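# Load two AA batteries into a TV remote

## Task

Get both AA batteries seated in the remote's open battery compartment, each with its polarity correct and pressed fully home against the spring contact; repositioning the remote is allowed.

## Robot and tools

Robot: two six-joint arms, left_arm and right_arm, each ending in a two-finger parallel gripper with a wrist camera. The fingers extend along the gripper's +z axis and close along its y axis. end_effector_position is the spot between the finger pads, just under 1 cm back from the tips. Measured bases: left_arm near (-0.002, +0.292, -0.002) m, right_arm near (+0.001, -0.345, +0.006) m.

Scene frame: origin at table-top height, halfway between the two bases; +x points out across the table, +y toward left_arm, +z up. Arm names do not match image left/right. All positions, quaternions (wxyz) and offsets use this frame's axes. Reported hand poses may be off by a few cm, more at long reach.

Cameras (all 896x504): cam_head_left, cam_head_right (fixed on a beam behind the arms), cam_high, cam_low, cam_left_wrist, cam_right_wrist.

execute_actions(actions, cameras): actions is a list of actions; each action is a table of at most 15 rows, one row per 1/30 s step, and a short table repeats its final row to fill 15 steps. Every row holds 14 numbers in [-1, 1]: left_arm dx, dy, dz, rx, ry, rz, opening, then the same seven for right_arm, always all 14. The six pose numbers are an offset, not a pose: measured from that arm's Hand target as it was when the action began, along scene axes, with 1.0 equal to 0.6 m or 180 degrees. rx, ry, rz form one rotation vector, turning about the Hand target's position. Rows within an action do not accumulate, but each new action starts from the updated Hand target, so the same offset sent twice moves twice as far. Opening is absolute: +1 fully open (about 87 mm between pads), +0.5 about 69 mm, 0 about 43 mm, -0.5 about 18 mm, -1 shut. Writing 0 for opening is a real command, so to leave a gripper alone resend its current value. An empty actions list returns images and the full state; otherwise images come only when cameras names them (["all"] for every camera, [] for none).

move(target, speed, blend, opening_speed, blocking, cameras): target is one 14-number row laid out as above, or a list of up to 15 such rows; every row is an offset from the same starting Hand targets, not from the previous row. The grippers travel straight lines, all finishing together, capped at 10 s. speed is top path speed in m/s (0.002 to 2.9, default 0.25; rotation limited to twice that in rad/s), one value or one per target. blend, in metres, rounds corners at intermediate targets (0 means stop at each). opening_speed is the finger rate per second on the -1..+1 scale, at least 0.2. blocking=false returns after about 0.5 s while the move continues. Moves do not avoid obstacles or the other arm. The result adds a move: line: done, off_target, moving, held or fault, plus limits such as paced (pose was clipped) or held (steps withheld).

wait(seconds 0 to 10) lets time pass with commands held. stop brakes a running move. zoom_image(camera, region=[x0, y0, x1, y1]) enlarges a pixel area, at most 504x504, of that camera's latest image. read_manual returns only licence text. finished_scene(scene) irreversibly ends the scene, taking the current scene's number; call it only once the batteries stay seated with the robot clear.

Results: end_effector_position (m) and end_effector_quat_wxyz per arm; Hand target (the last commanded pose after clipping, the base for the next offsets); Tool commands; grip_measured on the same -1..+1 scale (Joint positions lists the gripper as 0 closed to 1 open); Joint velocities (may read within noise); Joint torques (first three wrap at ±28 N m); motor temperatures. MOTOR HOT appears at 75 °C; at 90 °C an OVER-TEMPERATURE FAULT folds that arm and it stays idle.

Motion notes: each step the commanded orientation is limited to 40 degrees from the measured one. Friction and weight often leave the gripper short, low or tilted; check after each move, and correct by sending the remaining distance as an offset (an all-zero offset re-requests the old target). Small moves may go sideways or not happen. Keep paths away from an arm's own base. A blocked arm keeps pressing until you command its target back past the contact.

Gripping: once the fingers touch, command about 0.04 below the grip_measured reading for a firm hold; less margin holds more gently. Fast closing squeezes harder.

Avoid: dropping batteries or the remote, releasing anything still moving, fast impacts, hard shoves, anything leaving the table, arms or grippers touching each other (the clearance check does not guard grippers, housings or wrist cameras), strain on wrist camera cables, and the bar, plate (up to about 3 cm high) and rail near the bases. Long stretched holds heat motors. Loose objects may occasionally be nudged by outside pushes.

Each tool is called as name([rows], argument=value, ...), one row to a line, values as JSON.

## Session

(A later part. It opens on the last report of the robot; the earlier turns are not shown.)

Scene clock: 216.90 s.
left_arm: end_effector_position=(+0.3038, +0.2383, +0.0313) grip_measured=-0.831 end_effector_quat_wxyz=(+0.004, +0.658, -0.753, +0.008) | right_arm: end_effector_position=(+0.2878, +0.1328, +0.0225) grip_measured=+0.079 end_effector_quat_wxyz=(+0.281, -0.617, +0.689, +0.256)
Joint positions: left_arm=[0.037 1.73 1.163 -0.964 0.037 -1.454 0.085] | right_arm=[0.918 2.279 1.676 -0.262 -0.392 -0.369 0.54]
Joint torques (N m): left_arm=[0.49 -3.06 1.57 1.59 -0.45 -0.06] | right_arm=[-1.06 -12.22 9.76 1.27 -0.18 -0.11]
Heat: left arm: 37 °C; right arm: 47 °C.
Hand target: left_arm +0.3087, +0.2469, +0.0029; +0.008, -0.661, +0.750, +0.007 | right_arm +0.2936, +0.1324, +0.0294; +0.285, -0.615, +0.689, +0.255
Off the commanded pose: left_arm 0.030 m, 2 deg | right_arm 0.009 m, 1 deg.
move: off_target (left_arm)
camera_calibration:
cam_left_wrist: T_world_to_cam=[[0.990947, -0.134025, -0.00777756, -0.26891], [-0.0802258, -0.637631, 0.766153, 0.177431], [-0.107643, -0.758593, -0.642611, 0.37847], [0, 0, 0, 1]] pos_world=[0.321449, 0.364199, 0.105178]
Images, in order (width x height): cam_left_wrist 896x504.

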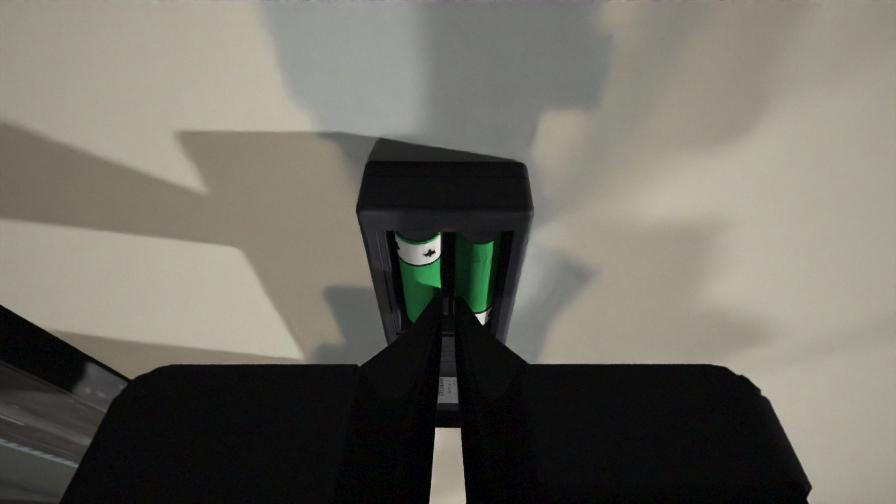

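move([
  [0.0,-0.006,0.05,0,0,0,-0.83,0,0,0,0,0,0,0.0],
  [-0.01,-0.01,0.15,0,0,0,-0.83,0,0,0,0,0,0,0.0],
], speed=0.12, cameras=["cam_left_wrist","cam_low","cam_right_wrist"])

zoom_image(camera="cam_left_wrist", region=[370, 90, 530, 250])

zoom_image(camera="cam_low", region=[490, 270, 550, 320])

zoom_image(camera="cam_right_wrist", region=[370, 0, 530, 60])

Scene clock: 219.20 s.
left_arm: end_effector_position=(+0.3044, +0.2401, +0.0856) grip_measured=-0.830 end_effector_quat_wxyz=(+0.001, +0.660, -0.751, -0.001) | right_arm: end_effector_position=(+0.2878, +0.1328, +0.0225) grip_measured=+0.079 end_effector_quat_wxyz=(+0.281, -0.617, +0.689, +0.256)
Joint positions: left_arm=[0.037 1.687 1.337 -1.189 0.019 -1.457 0.085] | right_arm=[0.918 2.279 1.676 -0.262 -0.392 -0.369 0.54]
Joint torques (N m): left_arm=[-0.69 -8.21 6.22 0.25 -0.25 -0.17] | right_arm=[-1.06 -12.26 9.68 1.27 -0.18 -0.11]
Heat: left arm: 37 °C; right arm: 47 °C.
Hand target: left_arm +0.3028, +0.2409, +0.0929; +0.008, -0.661, +0.750, +0.007 | right_arm +0.2936, +0.1324, +0.0294; +0.285, -0.615, +0.689, +0.255
Off the commanded pose: left_arm 0.008 m, 1 deg | right_arm 0.009 m, 1 deg.
move: done
camera_calibration:
cam_left_wrist: T_world_to_cam=[[0.991281, -0.130559, -0.0177747, -0.268935], [-0.07224, -0.651323, 0.755354, 0.138839], [-0.110196, -0.747484, -0.655076, 0.413932], [0, 0, 0, 1]] pos_world=[0.322234, 0.364724, 0.161504]
cam_right_wrist: T_world_to_cam=[[0.993085, -0.116637, -0.0133631, -0.27263], [-0.115275, -0.99033, 0.0771828, 0.185949], [-0.0222363, -0.0751087, -0.996927, 0.185401], [0, 0, 0, 1]] pos_world=[0.296302, 0.166277, 0.166836]
Images, in order (width x height): cam_low 896x504, cam_left_wrist 896x504, cam_right_wrist 896x504.

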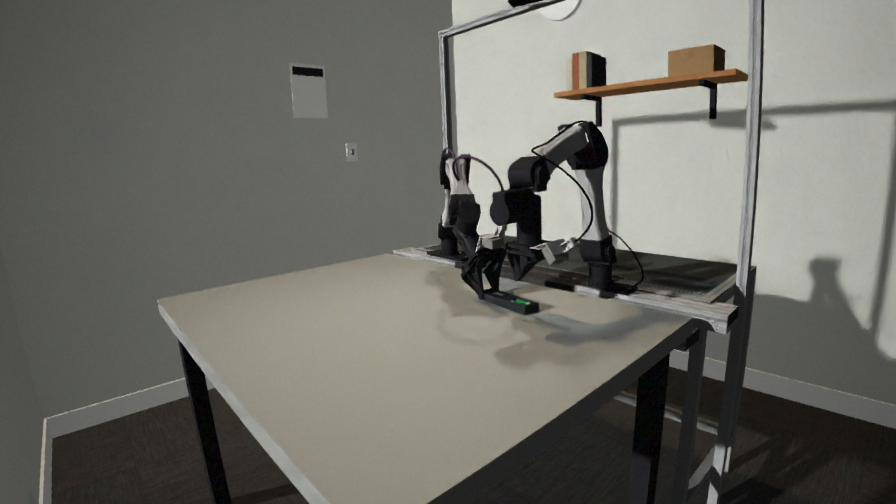

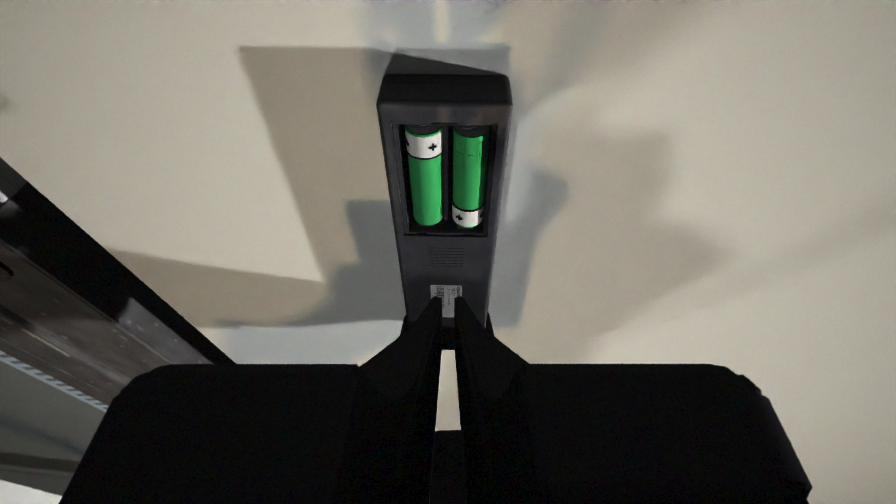

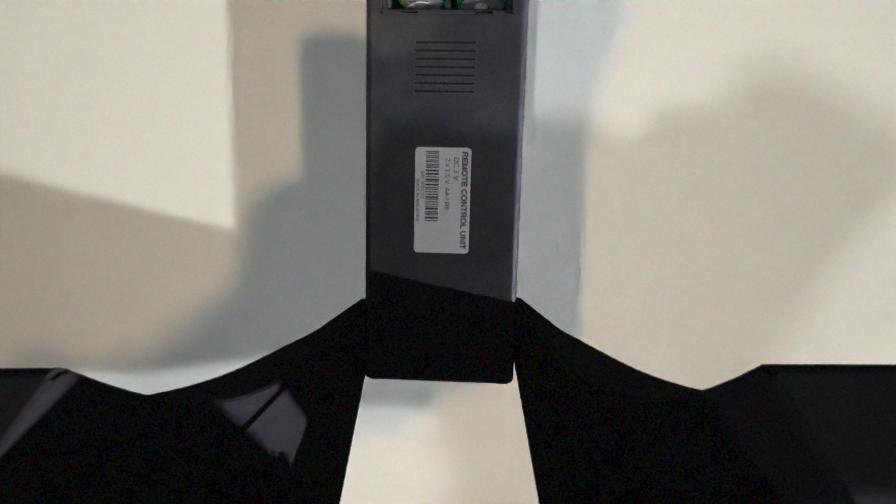

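Scaled by 3.150 from the camera's 896x504 image, which has a finer 1280x720 frame.

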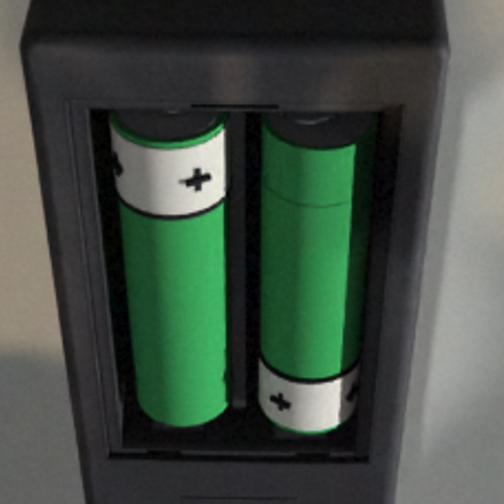

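Scaled by 8.400 from the camera's 896x504 image, which has a finer 1280x720 frame.

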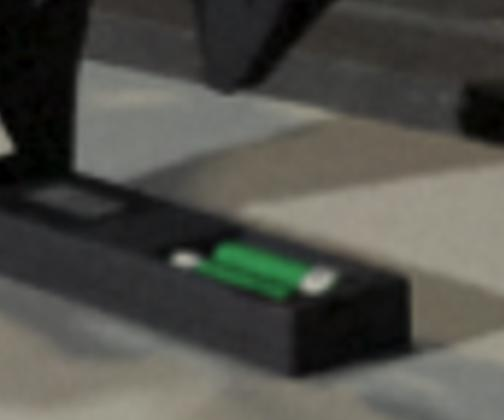

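Scaled by 3.150 from the camera's 896x504 image, which has a finer 1280x720 frame.

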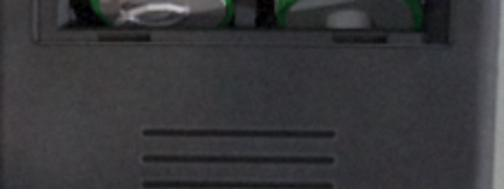

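move([
  [0,0,0.05,0,0,0,-0.83,-0.009,0,-0.01,0,0,0,0.0],
  [0,0,0.08,0,0,0,-0.83,-0.009,0,-0.01,0,0,0,1.0],
  [0,0.05,0.1,0,0,0,-0.83,-0.009,-0.12,0.11,0,0,0,1.0],
], speed=0.15, opening_speed=0.7, cameras=["cam_left_wrist","cam_low","cam_head_right"])

zoom_image(camera="cam_left_wrist", region=[350, 60, 550, 260])

zoom_image(camera="cam_low", region=[490, 270, 550, 320])

Scene clock: 224.50 s.
left_arm: end_effector_position=(+0.3057, +0.2652, +0.1463) grip_measured=-0.830 end_effector_quat_wxyz=(-0.001, +0.662, -0.749, -0.001) | right_arm: end_effector_position=(+0.2882, +0.0607, +0.0833) grip_measured=+0.991 end_effector_quat_wxyz=(+0.275, -0.614, +0.697, +0.247)
Joint positions: left_arm=[0.122 1.685 1.574 -1.427 0.019 -1.379 0.085] | right_arm=[0.817 2.014 1.519 -0.42 -0.437 -0.447 0.995]
Joint torques (N m): left_arm=[1.03 -7.69 6.45 0.26 -0.21 0.13] | right_arm=[-0.85 -12.4 7.72 1.32 -0.39 -0.17]
Heat: left arm: 37 °C; right arm: 47 °C.
Hand target: left_arm +0.3028, +0.2709, +0.1529; +0.008, -0.661, +0.750, +0.007 | right_arm +0.2883, +0.0604, +0.0953; +0.286, -0.615, +0.689, +0.255
Off the commanded pose: left_arm 0.009 m, 1 deg | right_arm 0.012 m, 2 deg.
move: off_target (right_arm)
camera_calibration:
cam_left_wrist: T_world_to_cam=[[0.992198, -0.123792, -0.0148193, -0.268377], [-0.0703815, -0.654252, 0.752995, 0.10991], [-0.10291, -0.746076, -0.65786, 0.470389], [0, 0, 0, 1]] pos_world=[0.322426, 0.389632, 0.222712]
Images, in order (width x height): cam_head_right 896x504, cam_low 896x504, cam_left_wrist 896x504.

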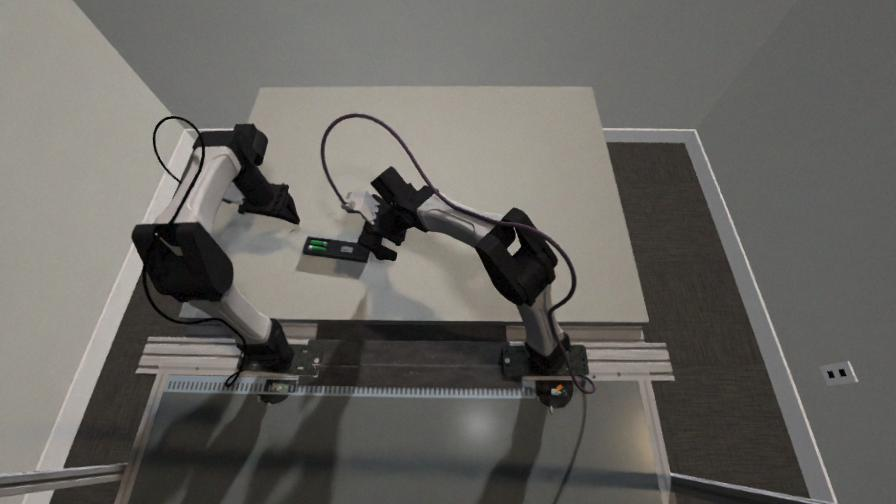

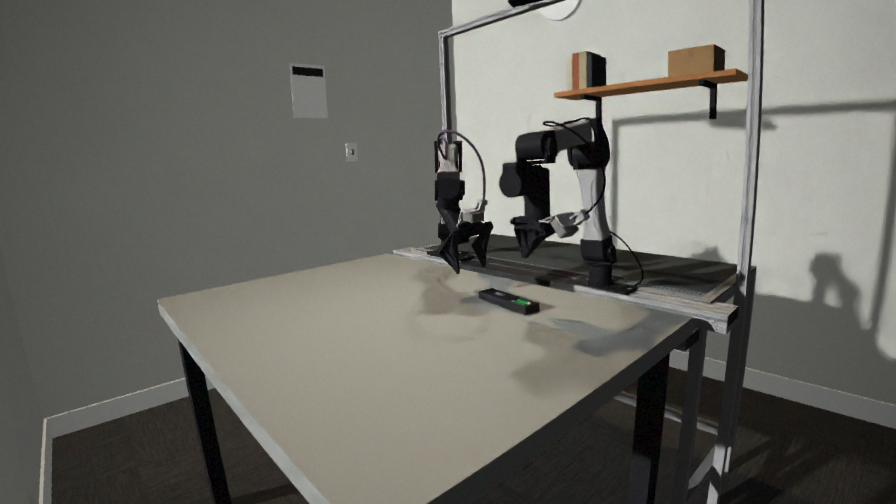

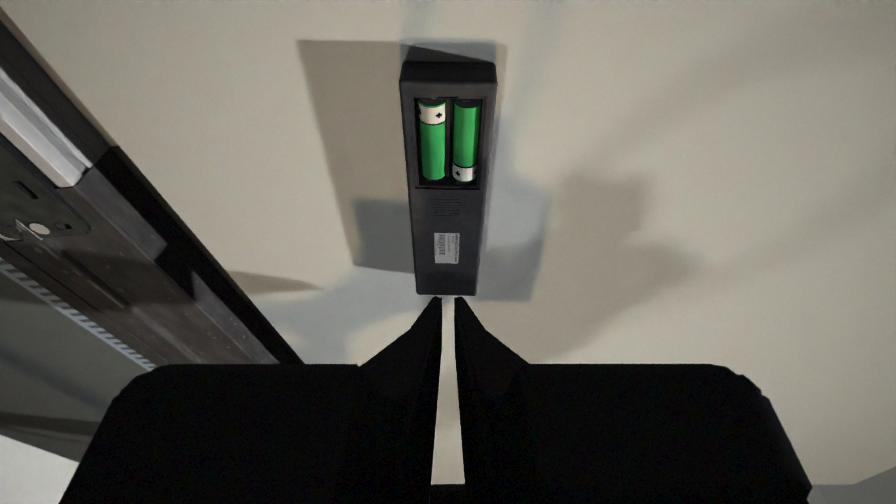

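Scaled by 2.520 from the camera's 896x504 image, which has a finer 1280x720 frame.

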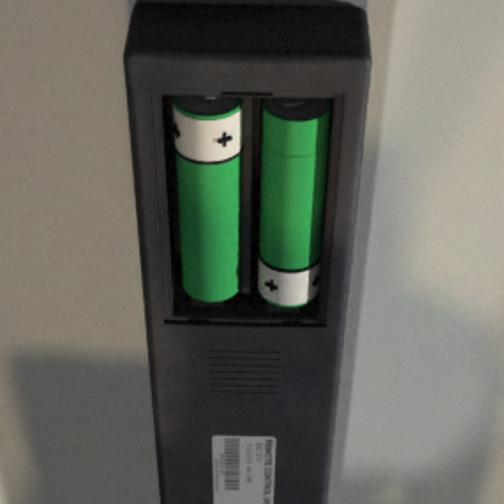

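Scaled by 8.400 from the camera's 896x504 image, which has a finer 1280x720 frame.

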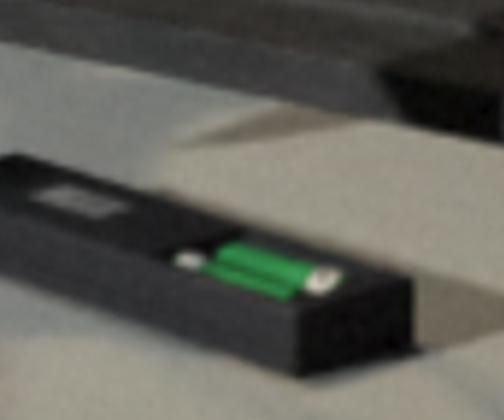

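execute_actions(actions=[], cameras=["cam_right_wrist","cam_low","cam_left_wrist"])

zoom_image(camera="cam_right_wrist", region=[370, 0, 530, 160])

zoom_image(camera="cam_low", region=[505, 285, 545, 320])

zoom_image(camera="cam_left_wrist", region=[400, 80, 500, 200])

Scene clock: 224.93 s.
left_arm: end_effector_position=(+0.3057, +0.2652, +0.1463) grip_measured=-0.830 end_effector_quat_wxyz=(-0.001, +0.662, -0.749, -0.001) | right_arm: end_effector_position=(+0.2881, +0.0607, +0.0832) grip_measured=+0.991 end_effector_quat_wxyz=(+0.275, -0.614, +0.698, +0.247)
Joint positions: left_arm=[0.122 1.685 1.574 -1.427 0.019 -1.379 0.085] | right_arm=[0.817 2.014 1.519 -0.421 -0.437 -0.447 0.995]
Joint velocities: within noise
Joint torques (N m): left_arm=[1.01 -7.65 6.46 0.26 -0.2 0.14] | right_arm=[-0.94 -12.41 7.87 1.34 -0.4 -0.15]
Motor temperatures (°C): left_arm=[21 37 34 22 23 24 23] | right_arm=[22 47 39 34 21 21 22]
Heat: left arm: 37 °C; right arm: 47 °C.
Hand target: left_arm +0.3028, +0.2709, +0.1529; +0.008, -0.661, +0.750, +0.007 | right_arm +0.2883, +0.0604, +0.0953; +0.286, -0.615, +0.689, +0.255
Tool commands: left_gripper/opening=-0.83 right_gripper/opening=+1.0
Off the commanded pose: left_arm 0.009 m, 1 deg | right_arm 0.012 m, 2 deg.
camera_calibration:
cam_left_wrist: T_world_to_cam=[[0.992198, -0.123792, -0.0148193, -0.268377], [-0.0703815, -0.654252, 0.752995, 0.10991], [-0.10291, -0.746076, -0.65786, 0.470389], [0, 0, 0, 1]] pos_world=[0.322426, 0.389632, 0.222712]
cam_right_wrist: T_world_to_cam=[[0.990829, -0.134325, -0.0146576, -0.278731], [-0.132275, -0.986379, 0.0977751, 0.1129], [-0.0275916, -0.0949395, -0.995101, 0.24324], [0, 0, 0, 1]] pos_world=[0.29782, 0.0970151, 0.226924]
Images, in order (width x height): cam_low 896x504, cam_left_wrist 896x504, cam_right_wrist 896x504.

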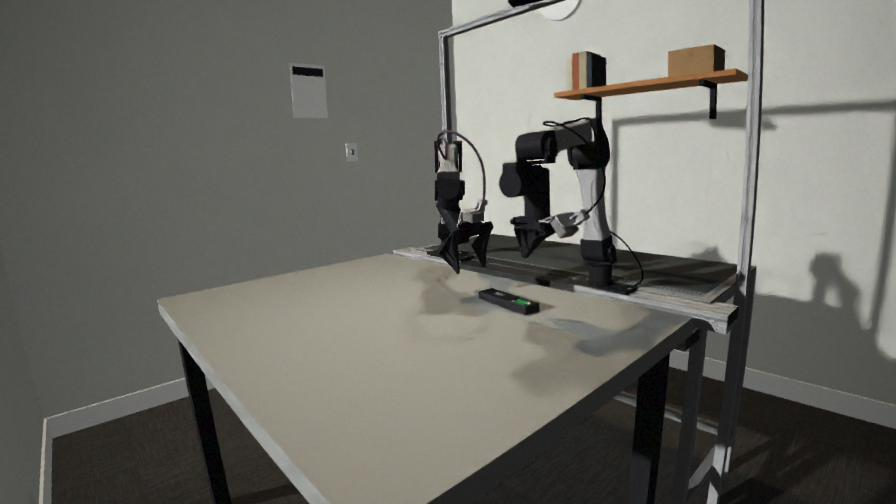

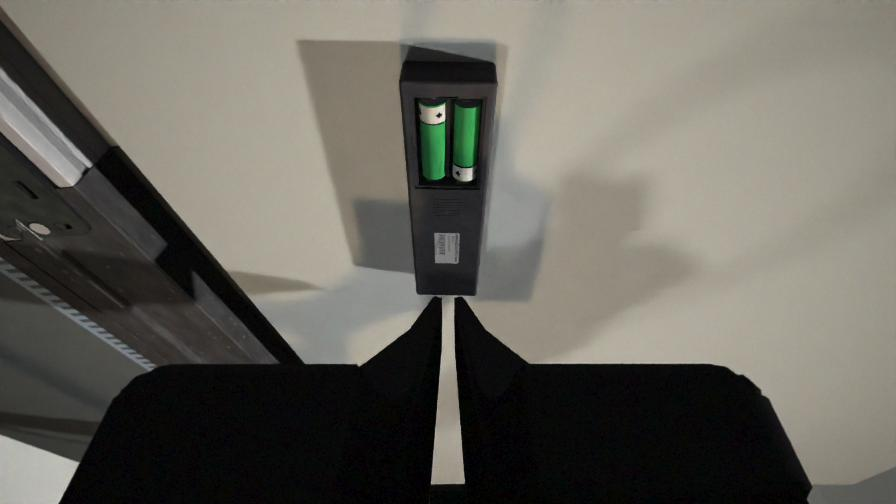

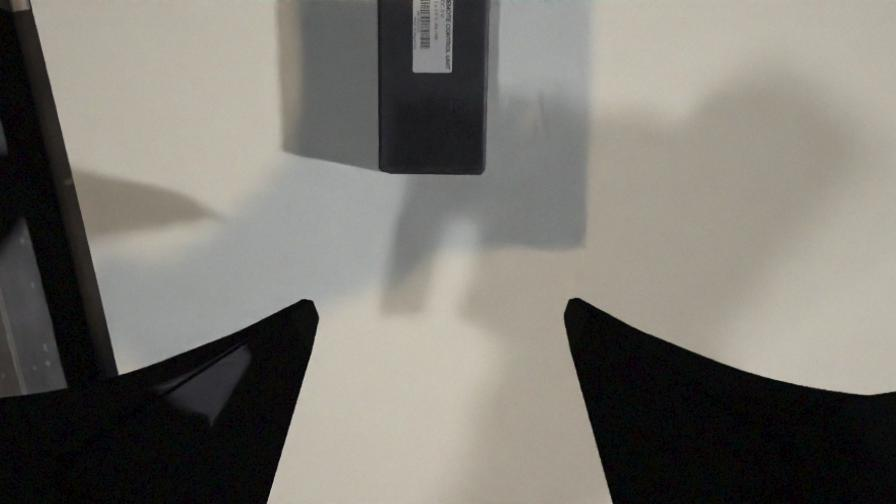

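Scaled by 3.150 from the camera's 896x504 image, which has a finer 1280x720 frame.

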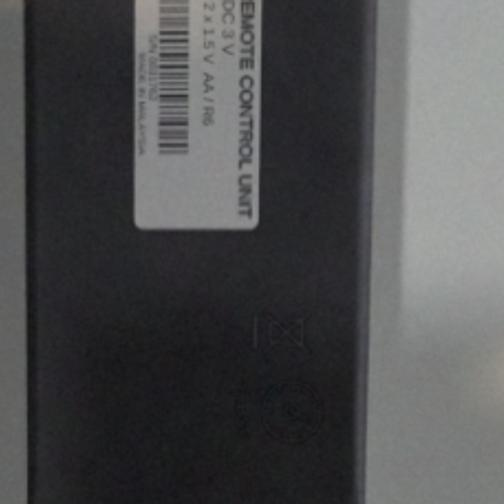

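Scaled by 12.600 from the camera's 896x504 image, which has a finer 1280x720 frame.

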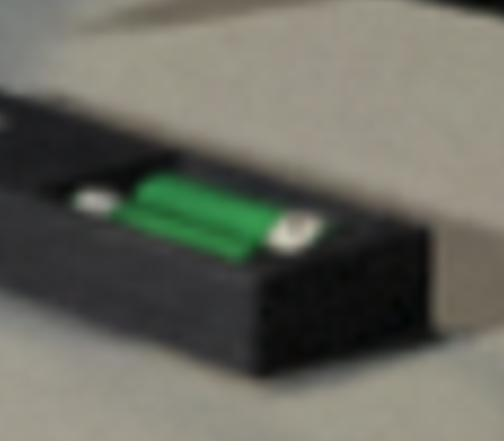

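Scaled by 4.200 from the camera's 896x504 image, which has a finer 1280x720 frame.

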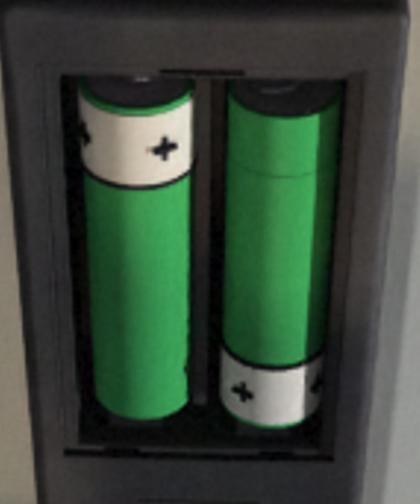

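finished_scene(scene=2)

The scene is finished: the task was done.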